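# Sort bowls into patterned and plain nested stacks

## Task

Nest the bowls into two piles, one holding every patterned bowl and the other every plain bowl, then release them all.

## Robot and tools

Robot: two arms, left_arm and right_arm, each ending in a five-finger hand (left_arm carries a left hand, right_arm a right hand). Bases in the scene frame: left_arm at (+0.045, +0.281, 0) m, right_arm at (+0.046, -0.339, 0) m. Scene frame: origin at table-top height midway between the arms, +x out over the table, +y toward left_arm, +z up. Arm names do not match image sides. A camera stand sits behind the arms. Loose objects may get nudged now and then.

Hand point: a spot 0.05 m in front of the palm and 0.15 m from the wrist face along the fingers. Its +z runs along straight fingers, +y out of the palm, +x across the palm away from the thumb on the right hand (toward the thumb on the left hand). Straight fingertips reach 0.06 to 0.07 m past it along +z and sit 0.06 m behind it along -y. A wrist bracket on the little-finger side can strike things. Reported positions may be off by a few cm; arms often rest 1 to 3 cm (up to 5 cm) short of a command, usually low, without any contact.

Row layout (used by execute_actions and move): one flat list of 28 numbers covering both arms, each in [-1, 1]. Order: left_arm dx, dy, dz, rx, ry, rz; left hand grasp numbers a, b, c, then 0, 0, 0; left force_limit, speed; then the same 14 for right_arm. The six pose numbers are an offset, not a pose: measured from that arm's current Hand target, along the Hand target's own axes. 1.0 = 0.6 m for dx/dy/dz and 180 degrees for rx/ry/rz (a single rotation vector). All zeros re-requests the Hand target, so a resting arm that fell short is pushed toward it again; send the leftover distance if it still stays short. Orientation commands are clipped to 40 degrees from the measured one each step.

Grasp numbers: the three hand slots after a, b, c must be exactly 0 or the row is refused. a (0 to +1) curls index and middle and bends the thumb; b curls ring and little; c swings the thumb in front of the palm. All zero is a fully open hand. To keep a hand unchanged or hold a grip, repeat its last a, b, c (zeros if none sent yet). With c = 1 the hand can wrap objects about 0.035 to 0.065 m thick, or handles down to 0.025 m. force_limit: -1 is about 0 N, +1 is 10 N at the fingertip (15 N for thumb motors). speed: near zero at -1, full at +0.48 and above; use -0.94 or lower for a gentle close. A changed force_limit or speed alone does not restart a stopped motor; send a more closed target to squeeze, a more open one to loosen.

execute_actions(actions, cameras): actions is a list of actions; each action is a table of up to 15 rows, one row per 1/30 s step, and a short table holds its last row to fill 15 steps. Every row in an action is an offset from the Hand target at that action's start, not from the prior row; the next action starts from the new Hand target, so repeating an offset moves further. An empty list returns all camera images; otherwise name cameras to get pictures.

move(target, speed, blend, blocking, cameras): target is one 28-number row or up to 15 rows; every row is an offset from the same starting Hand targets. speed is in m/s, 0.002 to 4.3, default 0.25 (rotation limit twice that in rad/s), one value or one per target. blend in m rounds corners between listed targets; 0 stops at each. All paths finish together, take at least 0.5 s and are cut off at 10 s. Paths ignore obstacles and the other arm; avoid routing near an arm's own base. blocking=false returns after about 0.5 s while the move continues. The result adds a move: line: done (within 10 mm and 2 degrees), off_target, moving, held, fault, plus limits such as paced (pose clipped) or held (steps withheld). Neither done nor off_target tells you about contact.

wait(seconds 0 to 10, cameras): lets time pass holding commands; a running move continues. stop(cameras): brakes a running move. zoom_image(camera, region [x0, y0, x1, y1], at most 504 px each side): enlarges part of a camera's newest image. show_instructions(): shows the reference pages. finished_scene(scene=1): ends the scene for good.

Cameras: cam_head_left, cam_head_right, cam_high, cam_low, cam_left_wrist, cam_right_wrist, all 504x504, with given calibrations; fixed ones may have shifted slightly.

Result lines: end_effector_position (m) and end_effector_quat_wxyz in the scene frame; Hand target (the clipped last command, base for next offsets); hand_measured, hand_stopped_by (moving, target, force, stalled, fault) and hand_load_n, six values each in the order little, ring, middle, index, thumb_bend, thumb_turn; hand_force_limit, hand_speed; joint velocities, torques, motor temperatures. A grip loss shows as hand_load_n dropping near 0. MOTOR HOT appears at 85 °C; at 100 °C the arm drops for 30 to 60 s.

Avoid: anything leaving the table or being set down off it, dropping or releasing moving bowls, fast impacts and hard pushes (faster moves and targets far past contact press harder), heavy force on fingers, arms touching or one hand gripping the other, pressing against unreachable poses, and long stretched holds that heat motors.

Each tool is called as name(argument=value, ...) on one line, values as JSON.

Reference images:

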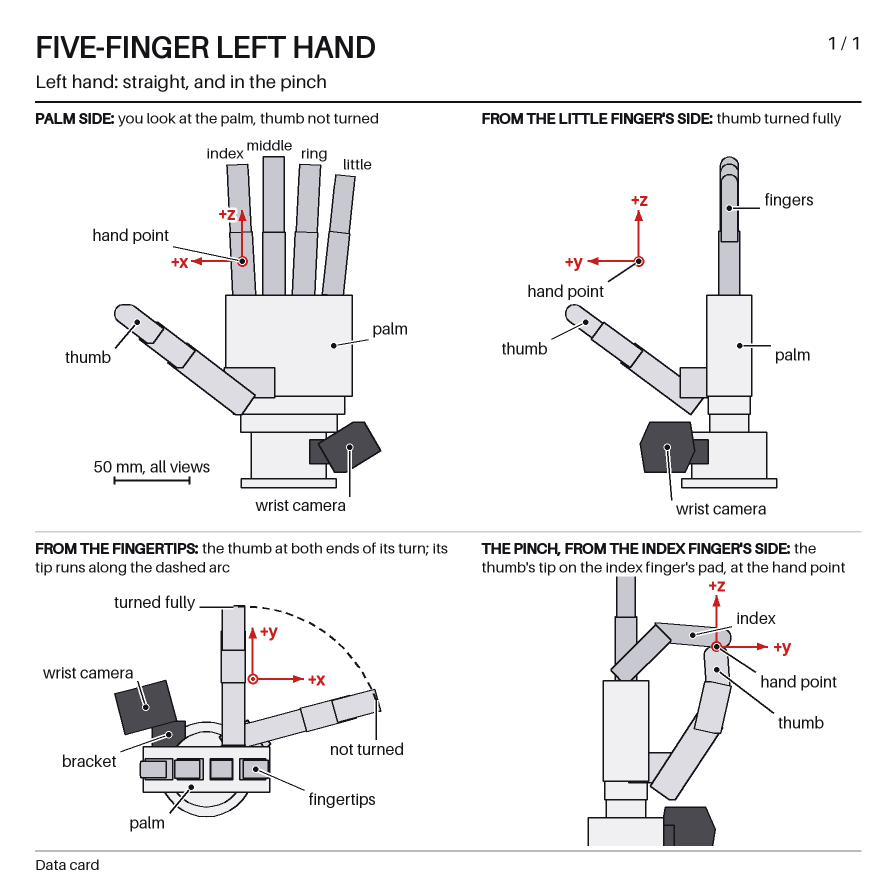

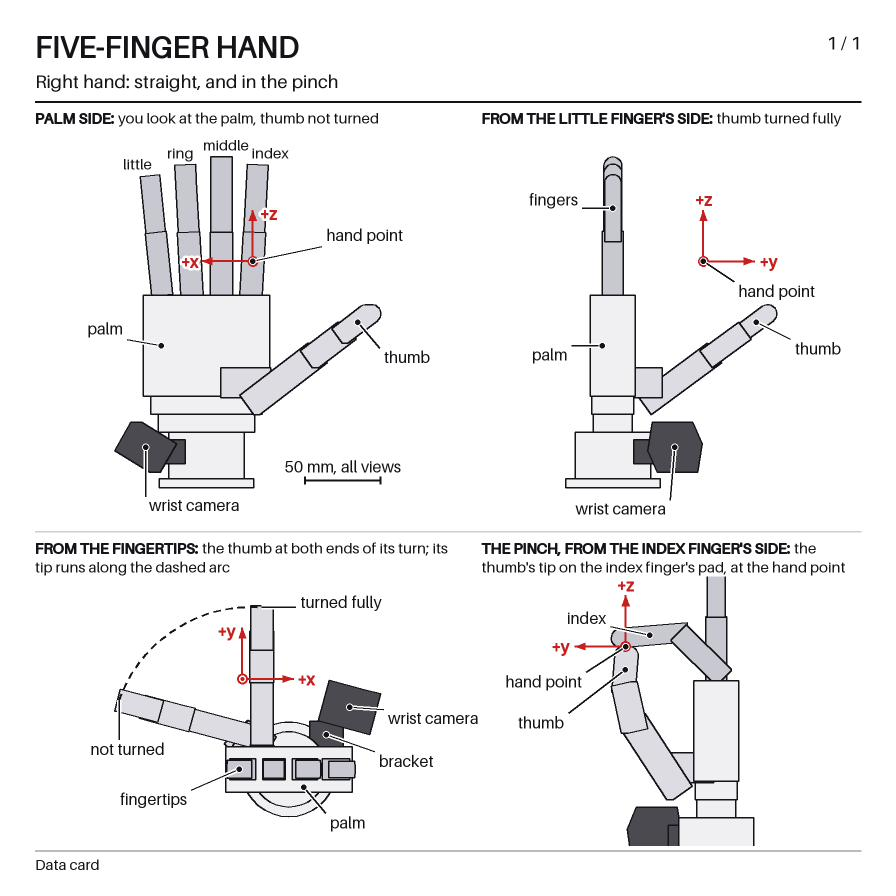

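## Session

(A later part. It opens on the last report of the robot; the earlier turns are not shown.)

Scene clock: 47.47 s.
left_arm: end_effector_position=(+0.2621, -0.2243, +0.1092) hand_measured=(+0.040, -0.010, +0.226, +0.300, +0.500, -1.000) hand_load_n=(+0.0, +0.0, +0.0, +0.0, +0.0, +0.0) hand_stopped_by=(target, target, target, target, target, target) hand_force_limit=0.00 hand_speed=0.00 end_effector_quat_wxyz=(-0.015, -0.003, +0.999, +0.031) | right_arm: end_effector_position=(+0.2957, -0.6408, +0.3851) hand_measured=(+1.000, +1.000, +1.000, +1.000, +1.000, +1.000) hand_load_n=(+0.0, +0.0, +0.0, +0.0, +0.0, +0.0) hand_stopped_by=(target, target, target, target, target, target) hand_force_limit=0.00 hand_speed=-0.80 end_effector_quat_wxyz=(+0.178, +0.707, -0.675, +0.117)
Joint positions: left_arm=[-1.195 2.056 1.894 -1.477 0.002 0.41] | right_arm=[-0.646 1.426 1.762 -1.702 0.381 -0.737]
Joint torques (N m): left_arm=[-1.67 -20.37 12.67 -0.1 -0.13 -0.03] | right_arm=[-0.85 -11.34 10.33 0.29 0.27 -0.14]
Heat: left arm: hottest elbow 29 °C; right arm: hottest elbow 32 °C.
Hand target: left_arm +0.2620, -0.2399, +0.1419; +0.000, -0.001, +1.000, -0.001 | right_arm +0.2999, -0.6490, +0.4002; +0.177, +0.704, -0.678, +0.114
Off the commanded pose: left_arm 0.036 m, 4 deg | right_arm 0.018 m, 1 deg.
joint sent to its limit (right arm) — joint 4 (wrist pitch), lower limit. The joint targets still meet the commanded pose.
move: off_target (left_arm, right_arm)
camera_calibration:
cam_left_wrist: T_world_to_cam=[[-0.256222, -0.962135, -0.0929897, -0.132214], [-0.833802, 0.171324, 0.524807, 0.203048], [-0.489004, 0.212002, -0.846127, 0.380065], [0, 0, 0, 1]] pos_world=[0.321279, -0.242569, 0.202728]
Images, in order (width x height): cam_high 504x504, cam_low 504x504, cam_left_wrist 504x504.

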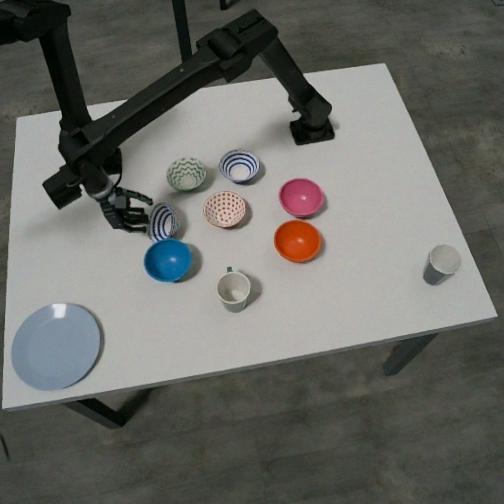

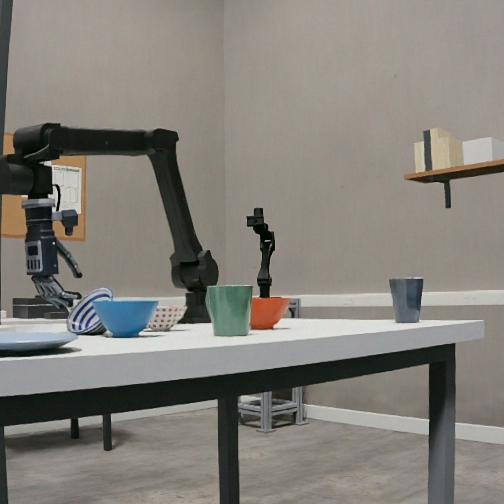

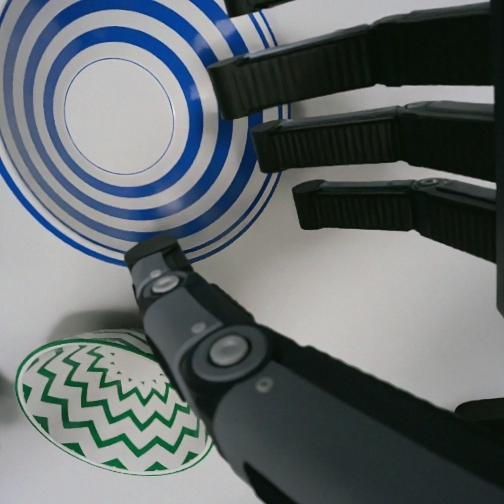

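move(target=[[0,0,-0.0167,0,0,0,0.4,0.35,1,0,0,0,0,0,0,0,0,0,0,0,0,0,0,0,0,0,0,-0.8],[0,0.15,-0.0167,0,0,0,0.4,0.35,1,0,0,0,0,0,0,0,0,0,0,0,0,0,0,0,0,0,0,-0.8]], speed=[0.05,0.06], cameras=["cam_left_wrist", "cam_low", "cam_high"])

zoom_image(camera="cam_low", region=[10, 220, 130, 340])

zoom_image(camera="cam_high", region=[90, 140, 230, 260])

Scene clock: 56.27 s.
left_arm: end_effector_position=(+0.2555, -0.1517, +0.1401) hand_measured=(+0.340, +0.276, +0.262, +0.270, +0.456, -1.000) hand_load_n=(+0.0, -0.5, +0.0, +0.0, +0.0, +0.0) hand_stopped_by=(target, target, target, target, target, target) hand_force_limit=0.00 hand_speed=0.00 end_effector_quat_wxyz=(-0.009, +0.001, +1.000, +0.016) | right_arm: end_effector_position=(+0.2957, -0.6408, +0.3851) hand_measured=(+1.000, +1.000, +1.000, +1.000, +1.000, +1.000) hand_load_n=(+0.0, +0.0, +0.0, +0.0, +0.0, +0.0) hand_stopped_by=(target, target, target, target, target, target) hand_force_limit=0.00 hand_speed=-0.80 end_effector_quat_wxyz=(+0.178, +0.707, -0.675, +0.117)
Joint positions: left_arm=[-1.154 1.828 1.634 -1.414 0.001 0.459] | right_arm=[-0.646 1.426 1.762 -1.702 0.381 -0.737]
Joint torques (N m): left_arm=[0.09 -17.44 7.71 0.88 -0.18 0.13] | right_arm=[-0.91 -11.28 10.33 0.32 0.27 -0.13]
Heat: left arm: hottest elbow 30 °C; right arm: hottest elbow 33 °C.
Hand target: left_arm +0.2619, -0.1499, +0.1518; +0.000, +0.000, +1.000, +0.000 | right_arm +0.2999, -0.6490, +0.4002; +0.177, +0.704, -0.678, +0.114
Off the commanded pose: left_arm 0.014 m, 2 deg | right_arm 0.018 m, 1 deg.
joint sent to its limit (right arm) — joint 4 (wrist pitch), lower limit. The joint targets still meet the commanded pose.
move: off_target (left_arm, right_arm)
camera_calibration:
cam_left_wrist: T_world_to_cam=[[-0.263025, -0.962397, -0.0678948, -0.062993], [-0.838054, 0.193042, 0.510294, 0.175302], [-0.477999, 0.19112, -0.857316, 0.38314], [0, 0, 0, 1]] pos_world=[0.313484, -0.167691, 0.234739]
Images, in order (width x height): cam_high 504x504, cam_low 504x504, cam_left_wrist 504x504.

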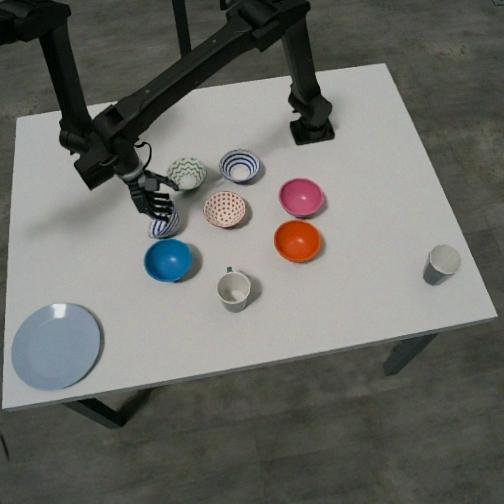

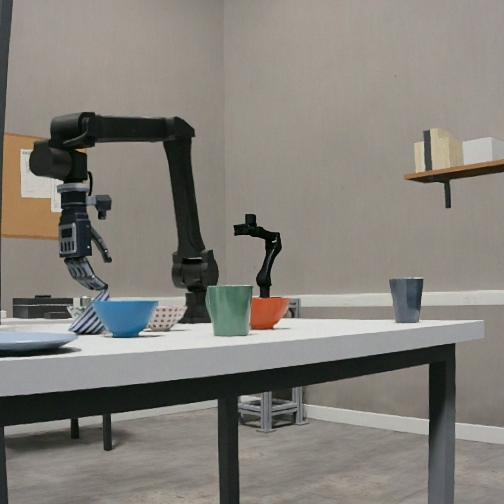

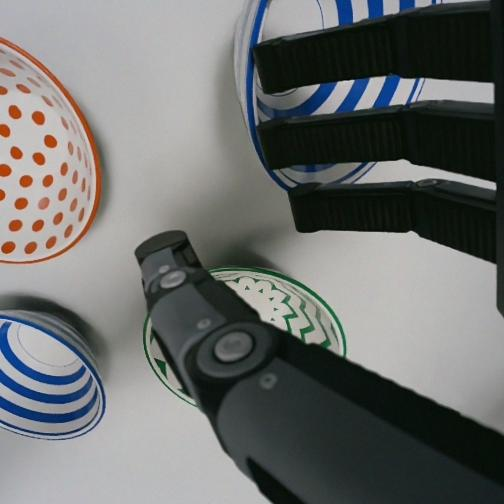

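Scaled by 4.200 from the camera's 504x504 image, which has a finer 720x720 frame.

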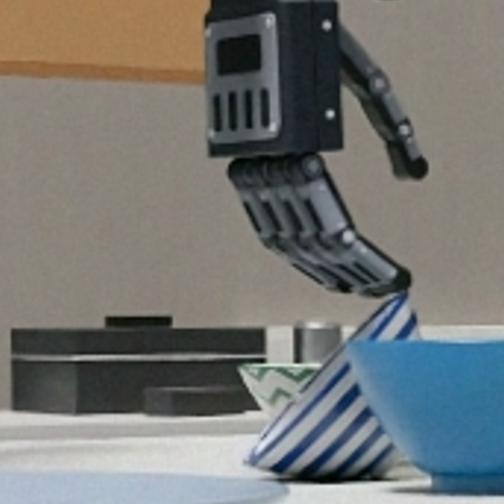

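Scaled by 3.600 from the camera's 504x504 image, which has a finer 720x720 frame.

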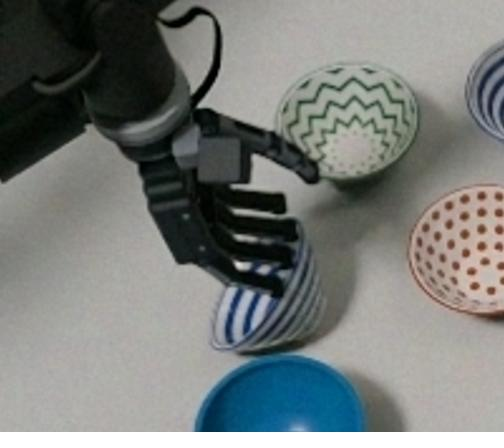

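move(target=[[0,-0.0467,0,0,0,0,0.4,0.35,1,0,0,0,0,0,0,0,0,0,0,0,0,0,0,0,0,0,0,-0.8],[0,-0.0467,0.0667,0,0,0,0.4,0.35,1,0,0,0,0,0,0,0,0,0,0,0,0,0,0,0,0,0,0,-0.8]], speed=[0.08,0.08], cameras=["cam_left_wrist", "cam_low", "cam_high"])

zoom_image(camera="cam_low", region=[10, 220, 130, 340])

zoom_image(camera="cam_high", region=[90, 140, 230, 260])

Scene clock: 59.07 s.
left_arm: end_effector_position=(+0.2657, -0.1733, +0.1222) hand_measured=(+0.340, +0.276, +0.262, +0.270, +0.456, -1.000) hand_load_n=(+0.0, +0.0, +0.0, +0.0, +0.0, +0.0) hand_stopped_by=(target, target, target, target, target, target) hand_force_limit=0.00 hand_speed=0.00 end_effector_quat_wxyz=(+0.001, -0.001, +1.000, -0.004) | right_arm: end_effector_position=(+0.2957, -0.6408, +0.3851) hand_measured=(+1.000, +1.000, +1.000, +1.000, +1.000, +1.000) hand_load_n=(+0.0, +0.0, +0.0, +0.0, +0.0, +0.0) hand_stopped_by=(target, target, target, target, target, target) hand_force_limit=0.00 hand_speed=-0.80 end_effector_quat_wxyz=(+0.178, +0.707, -0.675, +0.117)
Joint positions: left_arm=[-1.154 1.867 1.651 -1.346 0.001 0.454] | right_arm=[-0.646 1.426 1.762 -1.702 0.381 -0.737]
Joint torques (N m): left_arm=[-1.55 -14.56 7.95 0.94 -0.16 -0.04] | right_arm=[-0.91 -11.28 10.35 0.32 0.27 -0.13]
Heat: left arm: hottest elbow 30 °C; right arm: hottest elbow 33 °C.
Hand target: left_arm +0.2619, -0.1780, +0.1118; +0.000, +0.000, +1.000, -0.001 | right_arm +0.2999, -0.6490, +0.4002; +0.177, +0.704, -0.678, +0.114
Off the commanded pose: left_arm 0.012 m, 0 deg | right_arm 0.018 m, 1 deg.
joint sent to its limit (right arm) — joint 4 (wrist pitch), lower limit. The joint targets still meet the commanded pose.
move: off_target (left_arm, right_arm)
camera_calibration:
cam_left_wrist: T_world_to_cam=[[-0.257138, -0.965791, -0.0335949, -0.0886892], [-0.849189, 0.209227, 0.484873, 0.206022], [-0.461257, 0.153208, -0.873939, 0.367799], [0, 0, 0, 1]] pos_world=[0.321796, -0.18511, 0.21856]
Images, in order (width x height): cam_high 504x504, cam_low 504x504, cam_left_wrist 504x504.

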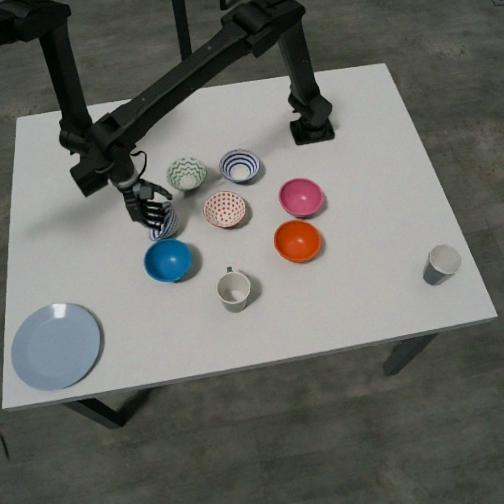

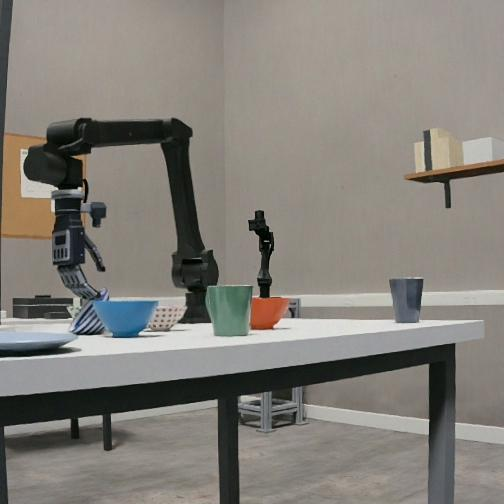

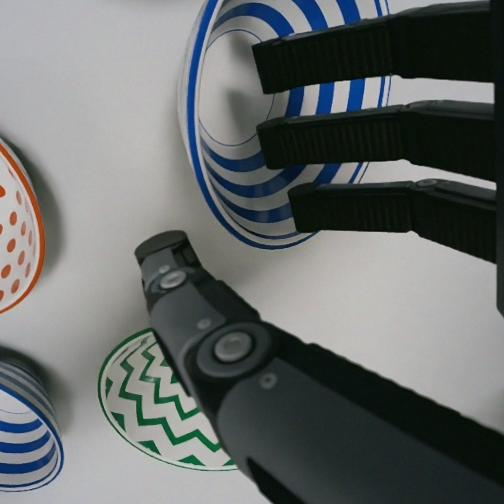

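Scaled by 4.200 from the camera's 504x504 image, which has a finer 720x720 frame.

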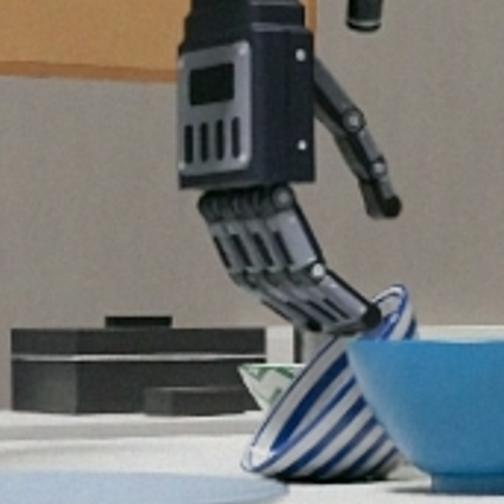

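Scaled by 3.600 from the camera's 504x504 image, which has a finer 720x720 frame.

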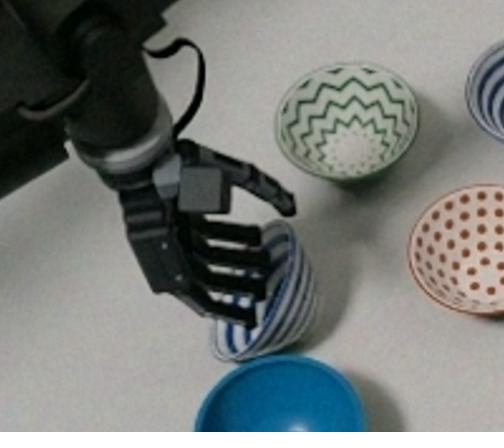

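move(target=[0,0.11,-0.01,0,0,0,0.4,0.35,1,0,0,0,0,0,0,0,0,0,0,0,0,0,0,0,0,0,0,-0.8], speed=0.05, cameras=["cam_left_wrist", "cam_low", "cam_high"])

zoom_image(camera="cam_low", region=[10, 220, 130, 340])

zoom_image(camera="cam_high", region=[90, 140, 230, 260])

Scene clock: 64.53 s.
left_arm: end_effector_position=(+0.2558, -0.1129, +0.1075) hand_measured=(+0.340, +0.276, +0.262, +0.270, +0.456, -1.000) hand_load_n=(+0.0, +0.5, +0.0, +0.5, +0.0, +0.0) hand_stopped_by=(target, target, target, target, target, target) hand_force_limit=0.00 hand_speed=0.00 end_effector_quat_wxyz=(-0.008, +0.001, +1.000, +0.016) | right_arm: end_effector_position=(+0.2957, -0.6408, +0.3851) hand_measured=(+1.000, +1.000, +1.000, +1.000, +1.000, +1.000) hand_load_n=(+0.0, +0.0, +0.0, +0.0, +0.0, +0.0) hand_stopped_by=(target, target, target, target, target, target) hand_force_limit=0.00 hand_speed=-0.80 end_effector_quat_wxyz=(+0.178, +0.707, -0.675, +0.117)
Joint positions: left_arm=[-1.121 1.761 1.452 -1.297 0 0.492] | right_arm=[-0.646 1.426 1.762 -1.702 0.381 -0.737]
Joint torques (N m): left_arm=[0.15 -16.09 7.42 0.83 -0.1 0.14] | right_arm=[-0.85 -11.28 10.32 0.32 0.27 -0.14]
Heat: left arm: hottest elbow 30 °C; right arm: hottest elbow 34 °C.
Hand target: left_arm +0.2617, -0.1120, +0.1178; +0.000, +0.000, +1.000, -0.001 | right_arm +0.2999, -0.6490, +0.4002; +0.177, +0.704, -0.678, +0.114
Off the commanded pose: left_arm 0.012 m, 2 deg | right_arm 0.018 m, 1 deg.
joint sent to its limit (right arm) — joint 4 (wrist pitch), lower limit. The joint targets still meet the commanded pose.
move: off_target (left_arm, right_arm)
camera_calibration:
cam_left_wrist: T_world_to_cam=[[-0.26292, -0.962471, -0.0672501, -0.0278831], [-0.838471, 0.19345, 0.509454, 0.184898], [-0.477325, 0.190333, -0.857866, 0.347738], [0, 0, 0, 1]] pos_world=[0.313685, -0.128791, 0.20224]
Images, in order (width x height): cam_high 504x504, cam_low 504x504, cam_left_wrist 504x504.

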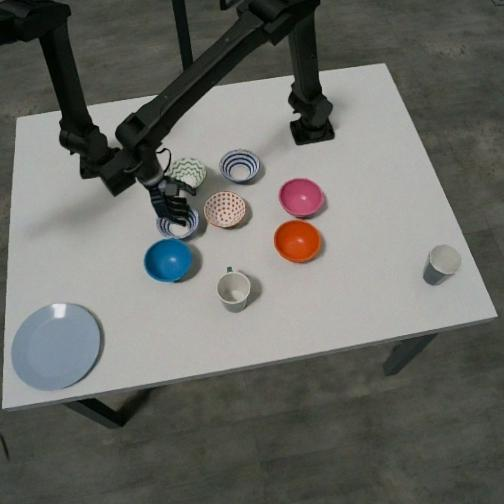

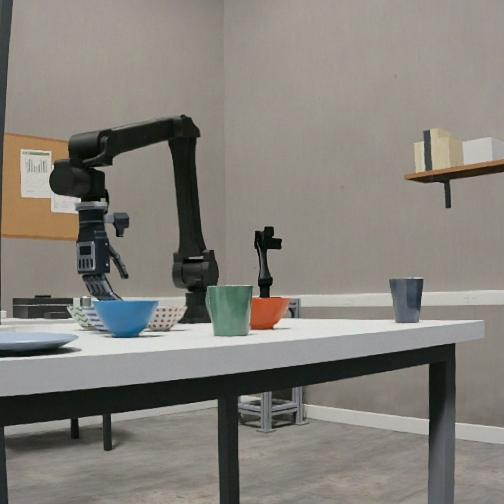

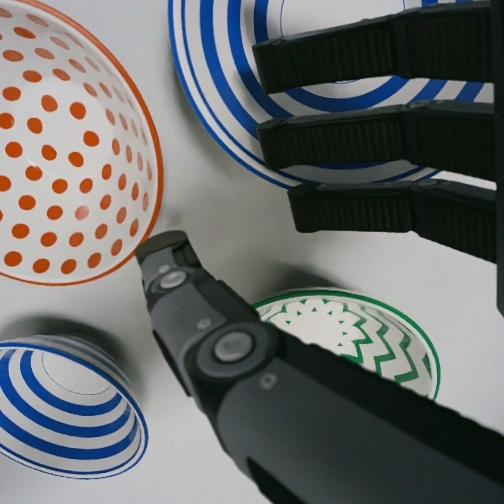

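Scaled by 4.200 from the camera's 504x504 image, which has a finer 720x720 frame.

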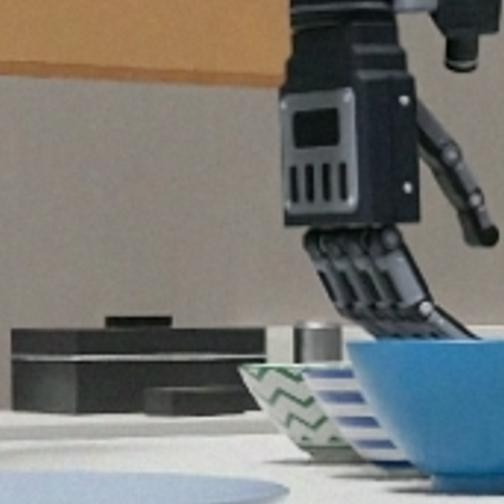

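Scaled by 3.600 from the camera's 504x504 image, which has a finer 720x720 frame.

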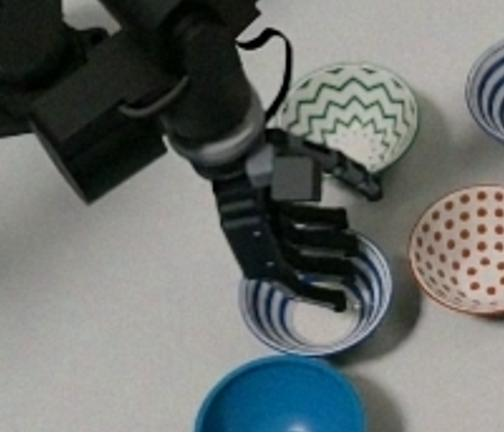

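move(target=[[0,0,-0.0667,0,0,0,0.4,0.35,1,0,0,0,0,0,0,0,0,0,0,0,0,0,0,0,0,0,0,-0.8],[-0.0072,-0.155,-0.062,0,0,0.1667,0.4,0.5,1,0,0,0,0,0,0,0,0,0,0,0,0,0,0,0,0,0,0,-0.8]], speed=[0.1,0.15], blend=[0.02,0], cameras=["cam_left_wrist", "cam_low", "cam_high"])

zoom_image(camera="cam_left_wrist", region=[0, 0, 400, 400])

zoom_image(camera="cam_high", region=[90, 140, 230, 260])

Scene clock: 70.13 s.
left_arm: end_effector_position=(+0.2653, -0.1897, +0.1495) hand_measured=(+0.040, -0.010, +0.226, +0.300, +0.500, -1.000) hand_load_n=(+0.0, +0.0, +0.0, +0.0, +0.0, +0.0) hand_stopped_by=(target, target, target, target, target, target) hand_force_limit=0.00 hand_speed=0.00 end_effector_quat_wxyz=(-0.004, +0.250, +0.968, +0.006) | right_arm: end_effector_position=(+0.2957, -0.6408, +0.3851) hand_measured=(+1.000, +1.000, +1.000, +1.000, +1.000, +1.000) hand_load_n=(+0.0, +0.0, +0.0, +0.0, +0.0, +0.5) hand_stopped_by=(target, target, target, target, target, target) hand_force_limit=0.00 hand_speed=-0.80 end_effector_quat_wxyz=(+0.178, +0.707, -0.675, +0.117)
Joint positions: left_arm=[-1.225 1.894 1.759 -1.451 0 0.892] | right_arm=[-0.646 1.426 1.762 -1.702 0.381 -0.737]
Joint torques (N m): left_arm=[-1.61 -14.74 12.93 -0.02 -0.1 0.11] | right_arm=[-0.85 -11.28 10.33 0.28 0.27 -0.14]
Heat: left arm: hottest elbow 30 °C; right arm: hottest elbow 34 °C.
Hand target: left_arm +0.2663, -0.2049, +0.1550; +0.000, +0.258, +0.966, -0.001 | right_arm +0.2999, -0.6490, +0.4002; +0.177, +0.704, -0.678, +0.114
Off the commanded pose: left_arm 0.016 m, 1 deg | right_arm 0.018 m, 1 deg.
joint sent to its limit (right arm) — joint 4 (wrist pitch), lower limit. The joint targets still meet the commanded pose.
move: off_target (left_arm, right_arm); target 2's new numbers were sent with left_arm's hand 0.016 m and 1 deg from that target
camera_calibration:
cam_left_wrist: T_world_to_cam=[[-0.69473, -0.717721, -0.0471801, 0.0615459], [-0.638236, 0.584886, 0.500563, 0.208873], [-0.33167, 0.377869, -0.864413, 0.400847], [0, 0, 0, 1]] pos_world=[0.309017, -0.229461, 0.244848]
Images, in order (width x height): cam_high 504x504, cam_low 504x504, cam_left_wrist 504x504.

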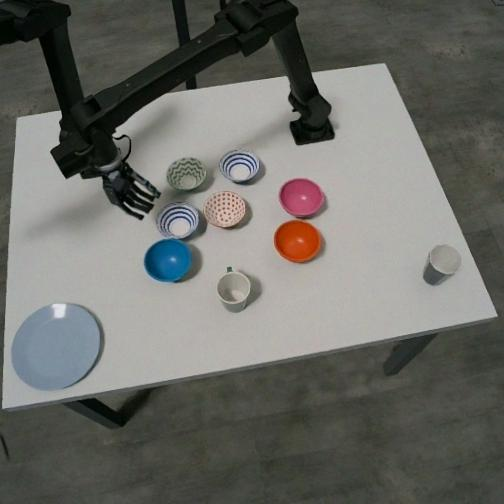

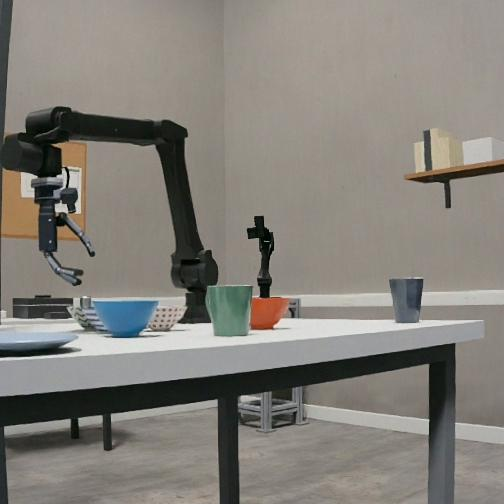

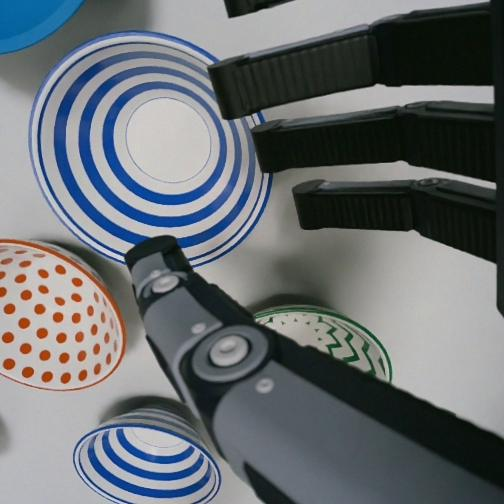

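Scaled by 1.260 from the camera's 504x504 image, which has a finer 720x720 frame.

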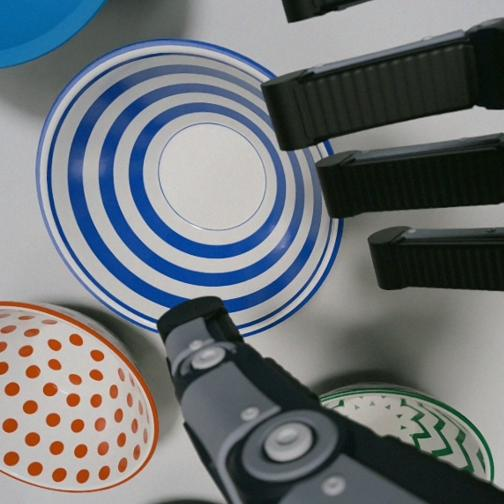

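Scaled by 3.600 from the camera's 504x504 image, which has a finer 720x720 frame.

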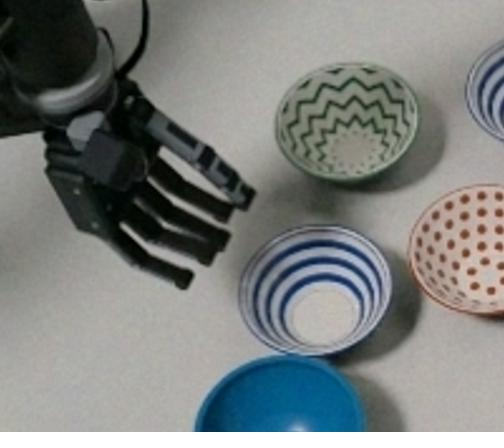

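move(target=[0.0125,-0.001,0.0933,0,0,0,0.4,0.5,1,0,0,0,0,0,0,0,0,0,0,0,0,0,0,0,0,0,0,-0.8], speed=0.12, cameras=["cam_left_wrist", "cam_low", "cam_high"])

zoom_image(camera="cam_left_wrist", region=[0, 0, 400, 400])

zoom_image(camera="cam_low", region=[10, 220, 130, 340])

Scene clock: 72.77 s.
left_arm: end_effector_position=(+0.2647, -0.1962, +0.1082) hand_measured=(+0.040, -0.010, +0.226, +0.300, +0.500, -1.000) hand_load_n=(+0.0, +0.0, +0.5, +0.0, +0.0, +0.0) hand_stopped_by=(target, target, target, target, target, target) hand_force_limit=0.00 hand_speed=0.00 end_effector_quat_wxyz=(+0.001, +0.253, +0.968, -0.002) | right_arm: end_effector_position=(+0.2957, -0.6408, +0.3851) hand_measured=(+1.000, +1.000, +1.000, +1.000, +1.000, +1.000) hand_load_n=(+0.0, +0.0, +0.0, +0.0, +0.0, +0.0) hand_stopped_by=(target, target, target, target, target, target) hand_force_limit=0.00 hand_speed=-0.80 end_effector_quat_wxyz=(+0.178, +0.707, -0.675, +0.117)
Joint positions: left_arm=[-1.23 1.915 1.683 -1.335 0 0.892] | right_arm=[-0.646 1.426 1.762 -1.702 0.381 -0.737]
Joint torques (N m): left_arm=[-1.96 -15.38 7.97 0.95 -0.11 0.02] | right_arm=[-0.85 -11.28 10.35 0.31 0.28 -0.13]
Heat: left arm: hottest elbow 30 °C; right arm: hottest elbow 34 °C.
Hand target: left_arm +0.2594, -0.2018, +0.0992; +0.000, +0.259, +0.966, -0.001 | right_arm +0.2999, -0.6490, +0.4002; +0.177, +0.704, -0.678, +0.114
Off the commanded pose: left_arm 0.012 m, 1 deg | right_arm 0.018 m, 1 deg.
joint sent to its limit (right arm) — joint 4 (wrist pitch), lower limit. The joint targets still meet the commanded pose.
move: off_target (left_arm, right_arm)
camera_calibration:
cam_left_wrist: T_world_to_cam=[[-0.698507, -0.714531, -0.0391566, 0.0552045], [-0.63849, 0.597594, 0.484986, 0.237195], [-0.323138, 0.363767, -0.873645, 0.363344], [0, 0, 0, 1]] pos_world=[0.307418, -0.234474, 0.204559]
Images, in order (width x height): cam_high 504x504, cam_low 504x504, cam_left_wrist 504x504.

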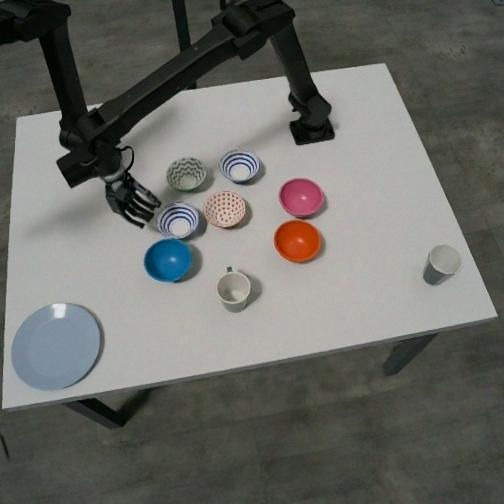

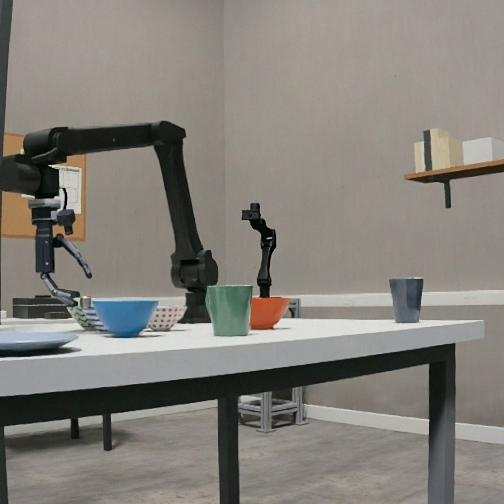

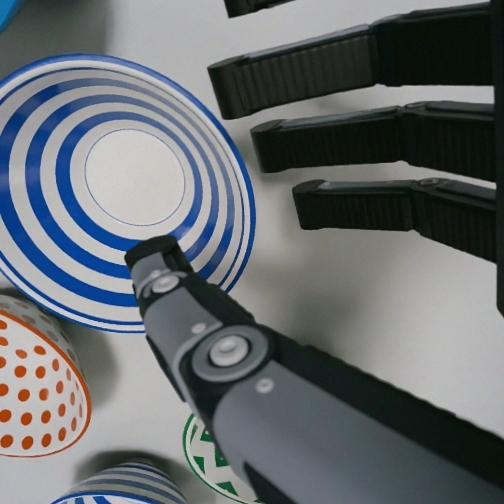

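Scaled by 1.260 from the camera's 504x504 image, which has a finer 720x720 frame.

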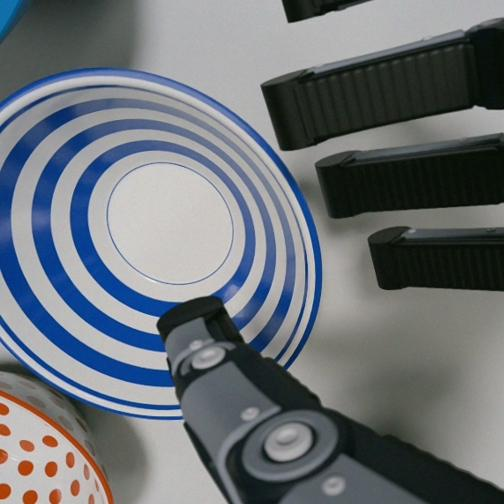

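Scaled by 4.200 from the camera's 504x504 image, which has a finer 720x720 frame.

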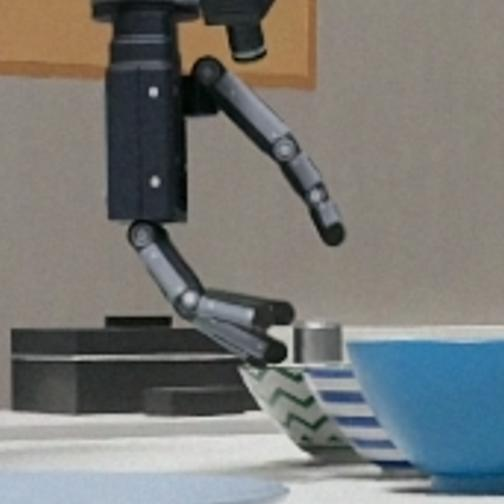

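move(target=[0,0.0067,0.0783,0,0,0,0.4,0.5,1,0,0,0,0,0,0,0,0,0,0,0,0,0,0,0,0,0,0,-0.8], speed=0.1, cameras=["cam_left_wrist", "cam_low", "cam_high"])

zoom_image(camera="cam_left_wrist", region=[0, 0, 400, 400])

zoom_image(camera="cam_low", region=[10, 220, 130, 340])

zoom_image(camera="cam_high", region=[90, 140, 230, 260])

Scene clock: 75.20 s.
left_arm: end_effector_position=(+0.2642, -0.1949, +0.0619) hand_measured=(+0.040, -0.010, +0.226, +0.300, +0.500, -1.000) hand_load_n=(+0.0, +0.0, +0.0, +0.0, +0.0, +0.0) hand_stopped_by=(target, target, target, target, target, target) hand_force_limit=0.00 hand_speed=0.00 end_effector_quat_wxyz=(+0.002, +0.253, +0.968, -0.002) | right_arm: end_effector_position=(+0.2957, -0.6408, +0.3851) hand_measured=(+1.000, +1.000, +1.000, +1.000, +1.000, +1.000) hand_load_n=(+0.0, +0.0, +0.0, +0.0, +0.0, +0.0) hand_stopped_by=(target, target, target, target, target, target) hand_force_limit=0.00 hand_speed=-0.80 end_effector_quat_wxyz=(+0.178, +0.707, -0.675, +0.117)
Joint positions: left_arm=[-1.23 1.945 1.604 -1.224 0 0.892] | right_arm=[-0.646 1.426 1.762 -1.702 0.381 -0.737]
Joint torques (N m): left_arm=[-1.38 -15.15 7.79 0.99 -0.11 0.1] | right_arm=[-0.85 -11.28 10.33 0.31 0.27 -0.13]
Heat: left arm: hottest elbow 30 °C; right arm: hottest elbow 34 °C.
Hand target: left_arm +0.2614, -0.1984, +0.0523; +0.000, +0.259, +0.966, -0.001 | right_arm +0.2999, -0.6490, +0.4002; +0.177, +0.704, -0.678, +0.114
Off the commanded pose: left_arm 0.011 m, 1 deg | right_arm 0.018 m, 1 deg.
joint sent to its limit (right arm) — joint 4 (wrist pitch), lower limit. The joint targets still meet the commanded pose.
move: off_target (left_arm, right_arm)
camera_calibration:
cam_left_wrist: T_world_to_cam=[[-0.698518, -0.714558, -0.0384772, 0.0539374], [-0.638715, 0.598328, 0.483784, 0.258753], [-0.322669, 0.362508, -0.874341, 0.321917], [0, 0, 0, 1]] pos_world=[0.306818, -0.232975, 0.15836]
Images, in order (width x height): cam_high 504x504, cam_low 504x504, cam_left_wrist 504x504.

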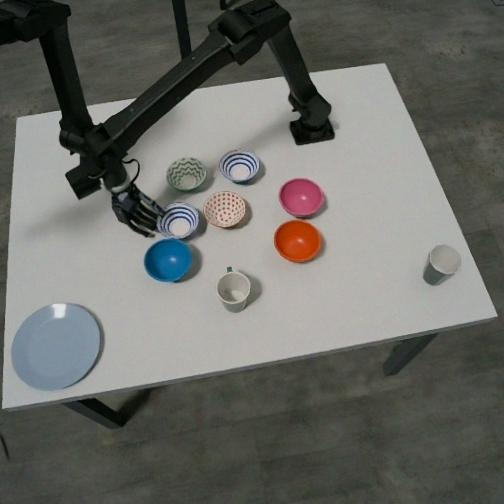

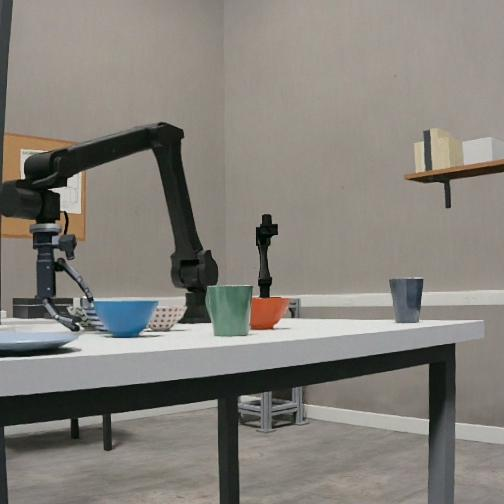

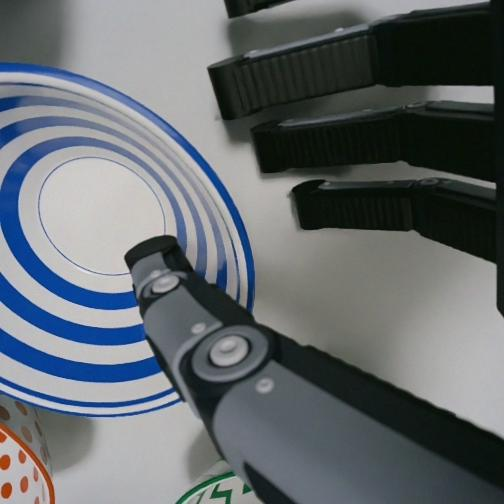

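Scaled by 1.260 from the camera's 504x504 image, which has a finer 720x720 frame.

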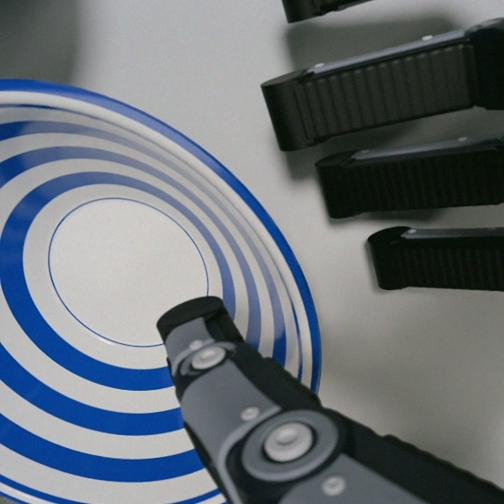

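Scaled by 4.200 from the camera's 504x504 image, which has a finer 720x720 frame.

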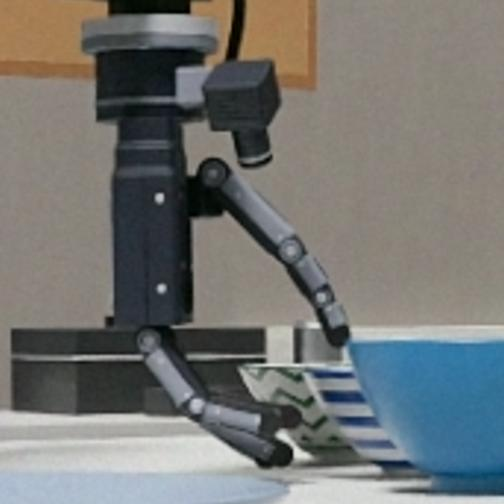

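Scaled by 3.600 from the camera's 504x504 image, which has a finer 720x720 frame.

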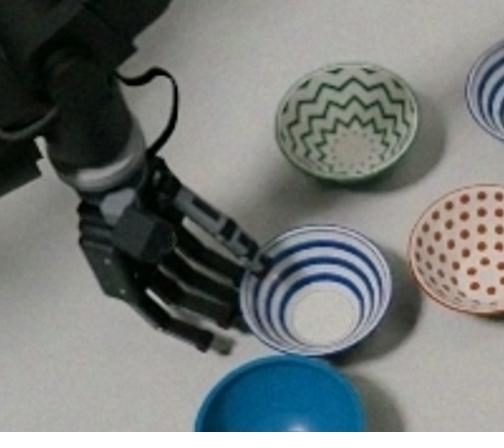

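move(target=[[0,0,0,0,0,0,0.53,0.5,1,0,0,0,0,0,0,0,0,0,0,0,0,0,0,0,0,0,0,-0.8],[0,0,0.02,0,0,0,0.53,0.5,1,0,0,0,0,0,0,0,0,0,0,0,0,0,0,0,0,0,0,-0.8]], speed=[0.05,0.05], cameras=["cam_left_wrist", "cam_low", "cam_high"])

zoom_image(camera="cam_left_wrist", region=[0, 0, 400, 400])

zoom_image(camera="cam_low", region=[10, 220, 130, 340])

zoom_image(camera="cam_high", region=[90, 140, 230, 260])

Scene clock: 78.13 s.
left_arm: end_effector_position=(+0.2647, -0.1962, +0.0532) hand_measured=(+0.054, -0.030, -0.034, +0.040, +0.402, -1.000) hand_load_n=(+0.0, +0.0, +0.0, +0.0, +0.0, -0.5) hand_stopped_by=(target, target, target, target, target, target) hand_force_limit=0.00 hand_speed=0.00 end_effector_quat_wxyz=(+0.004, +0.253, +0.967, -0.005) | right_arm: end_effector_position=(+0.2957, -0.6408, +0.3851) hand_measured=(+1.000, +1.000, +1.000, +1.000, +1.000, +1.000) hand_load_n=(+0.0, +0.0, +0.0, +0.0, +0.0, +0.0) hand_stopped_by=(target, target, target, target, target, target) hand_force_limit=0.00 hand_speed=-0.80 end_effector_quat_wxyz=(+0.178, +0.707, -0.675, +0.117)
Joint positions: left_arm=[-1.23 1.951 1.59 -1.197 0 0.892] | right_arm=[-0.646 1.426 1.762 -1.702 0.381 -0.737]
Joint torques (N m): left_arm=[-1.44 -14.8 7.46 0.95 -0.11 0.09] | right_arm=[-0.85 -11.28 10.33 0.32 0.27 -0.14]
Heat: left arm: hottest elbow 30 °C; right arm: hottest elbow 35 °C.
Hand target: left_arm +0.2614, -0.1983, +0.0402; +0.000, +0.259, +0.966, -0.001 | right_arm +0.2999, -0.6490, +0.4002; +0.177, +0.704, -0.678, +0.114
Off the commanded pose: left_arm 0.014 m, 1 deg | right_arm 0.018 m, 1 deg.
joint sent to its limit (right arm) — joint 4 (wrist pitch), lower limit. The joint targets still meet the commanded pose.
move: off_target (left_arm, right_arm)
camera_calibration:
cam_left_wrist: T_world_to_cam=[[-0.698383, -0.714837, -0.035619, 0.0527906], [-0.64006, 0.601508, 0.478029, 0.265399], [-0.320287, 0.356646, -0.877622, 0.313407], [0, 0, 0, 1]] pos_world=[0.30712, -0.233678, 0.150065]
Images, in order (width x height): cam_high 504x504, cam_low 504x504, cam_left_wrist 504x504.

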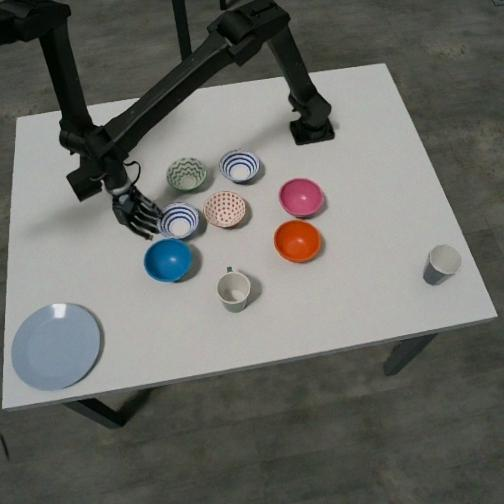

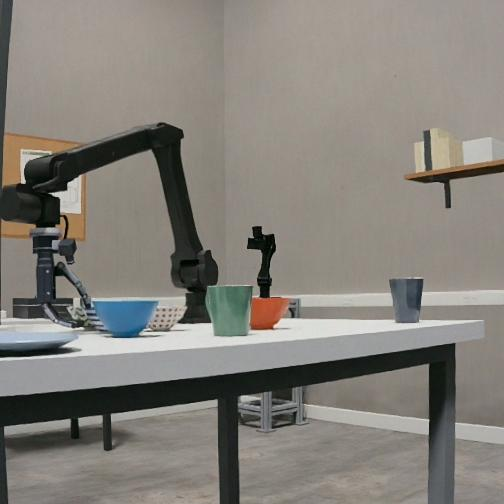

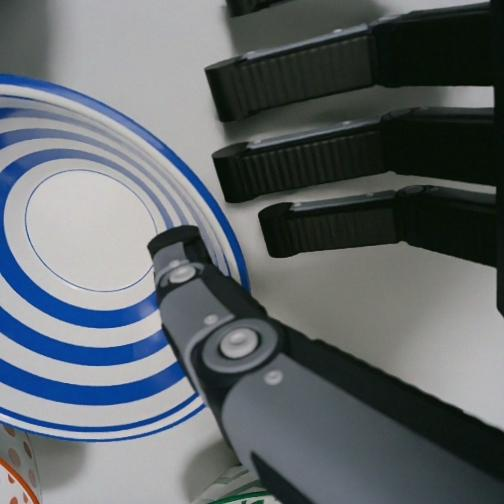

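Scaled by 1.260 from the camera's 504x504 image, which has a finer 720x720 frame.

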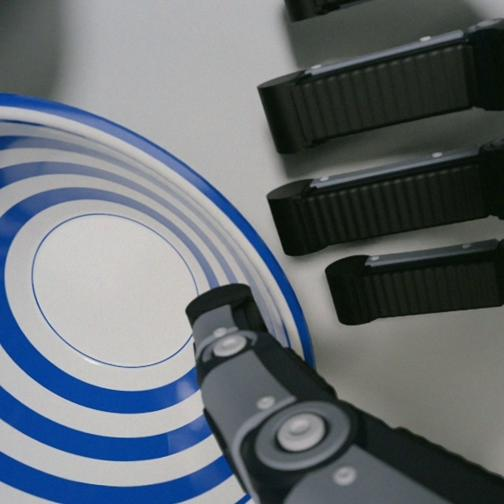

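Scaled by 4.200 from the camera's 504x504 image, which has a finer 720x720 frame.

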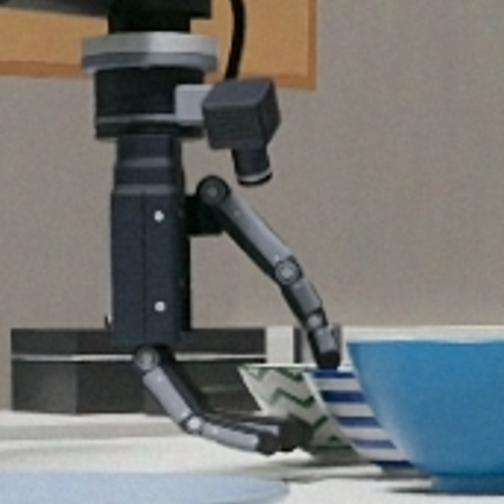

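Scaled by 3.600 from the camera's 504x504 image, which has a finer 720x720 frame.

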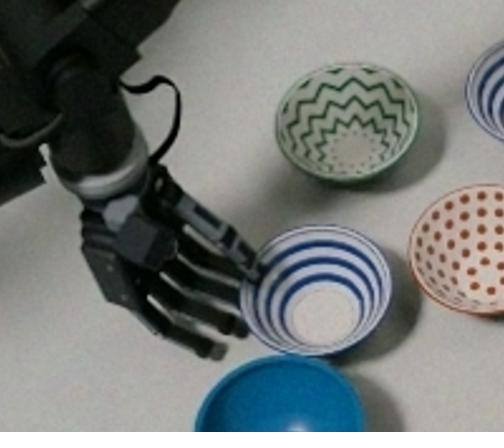

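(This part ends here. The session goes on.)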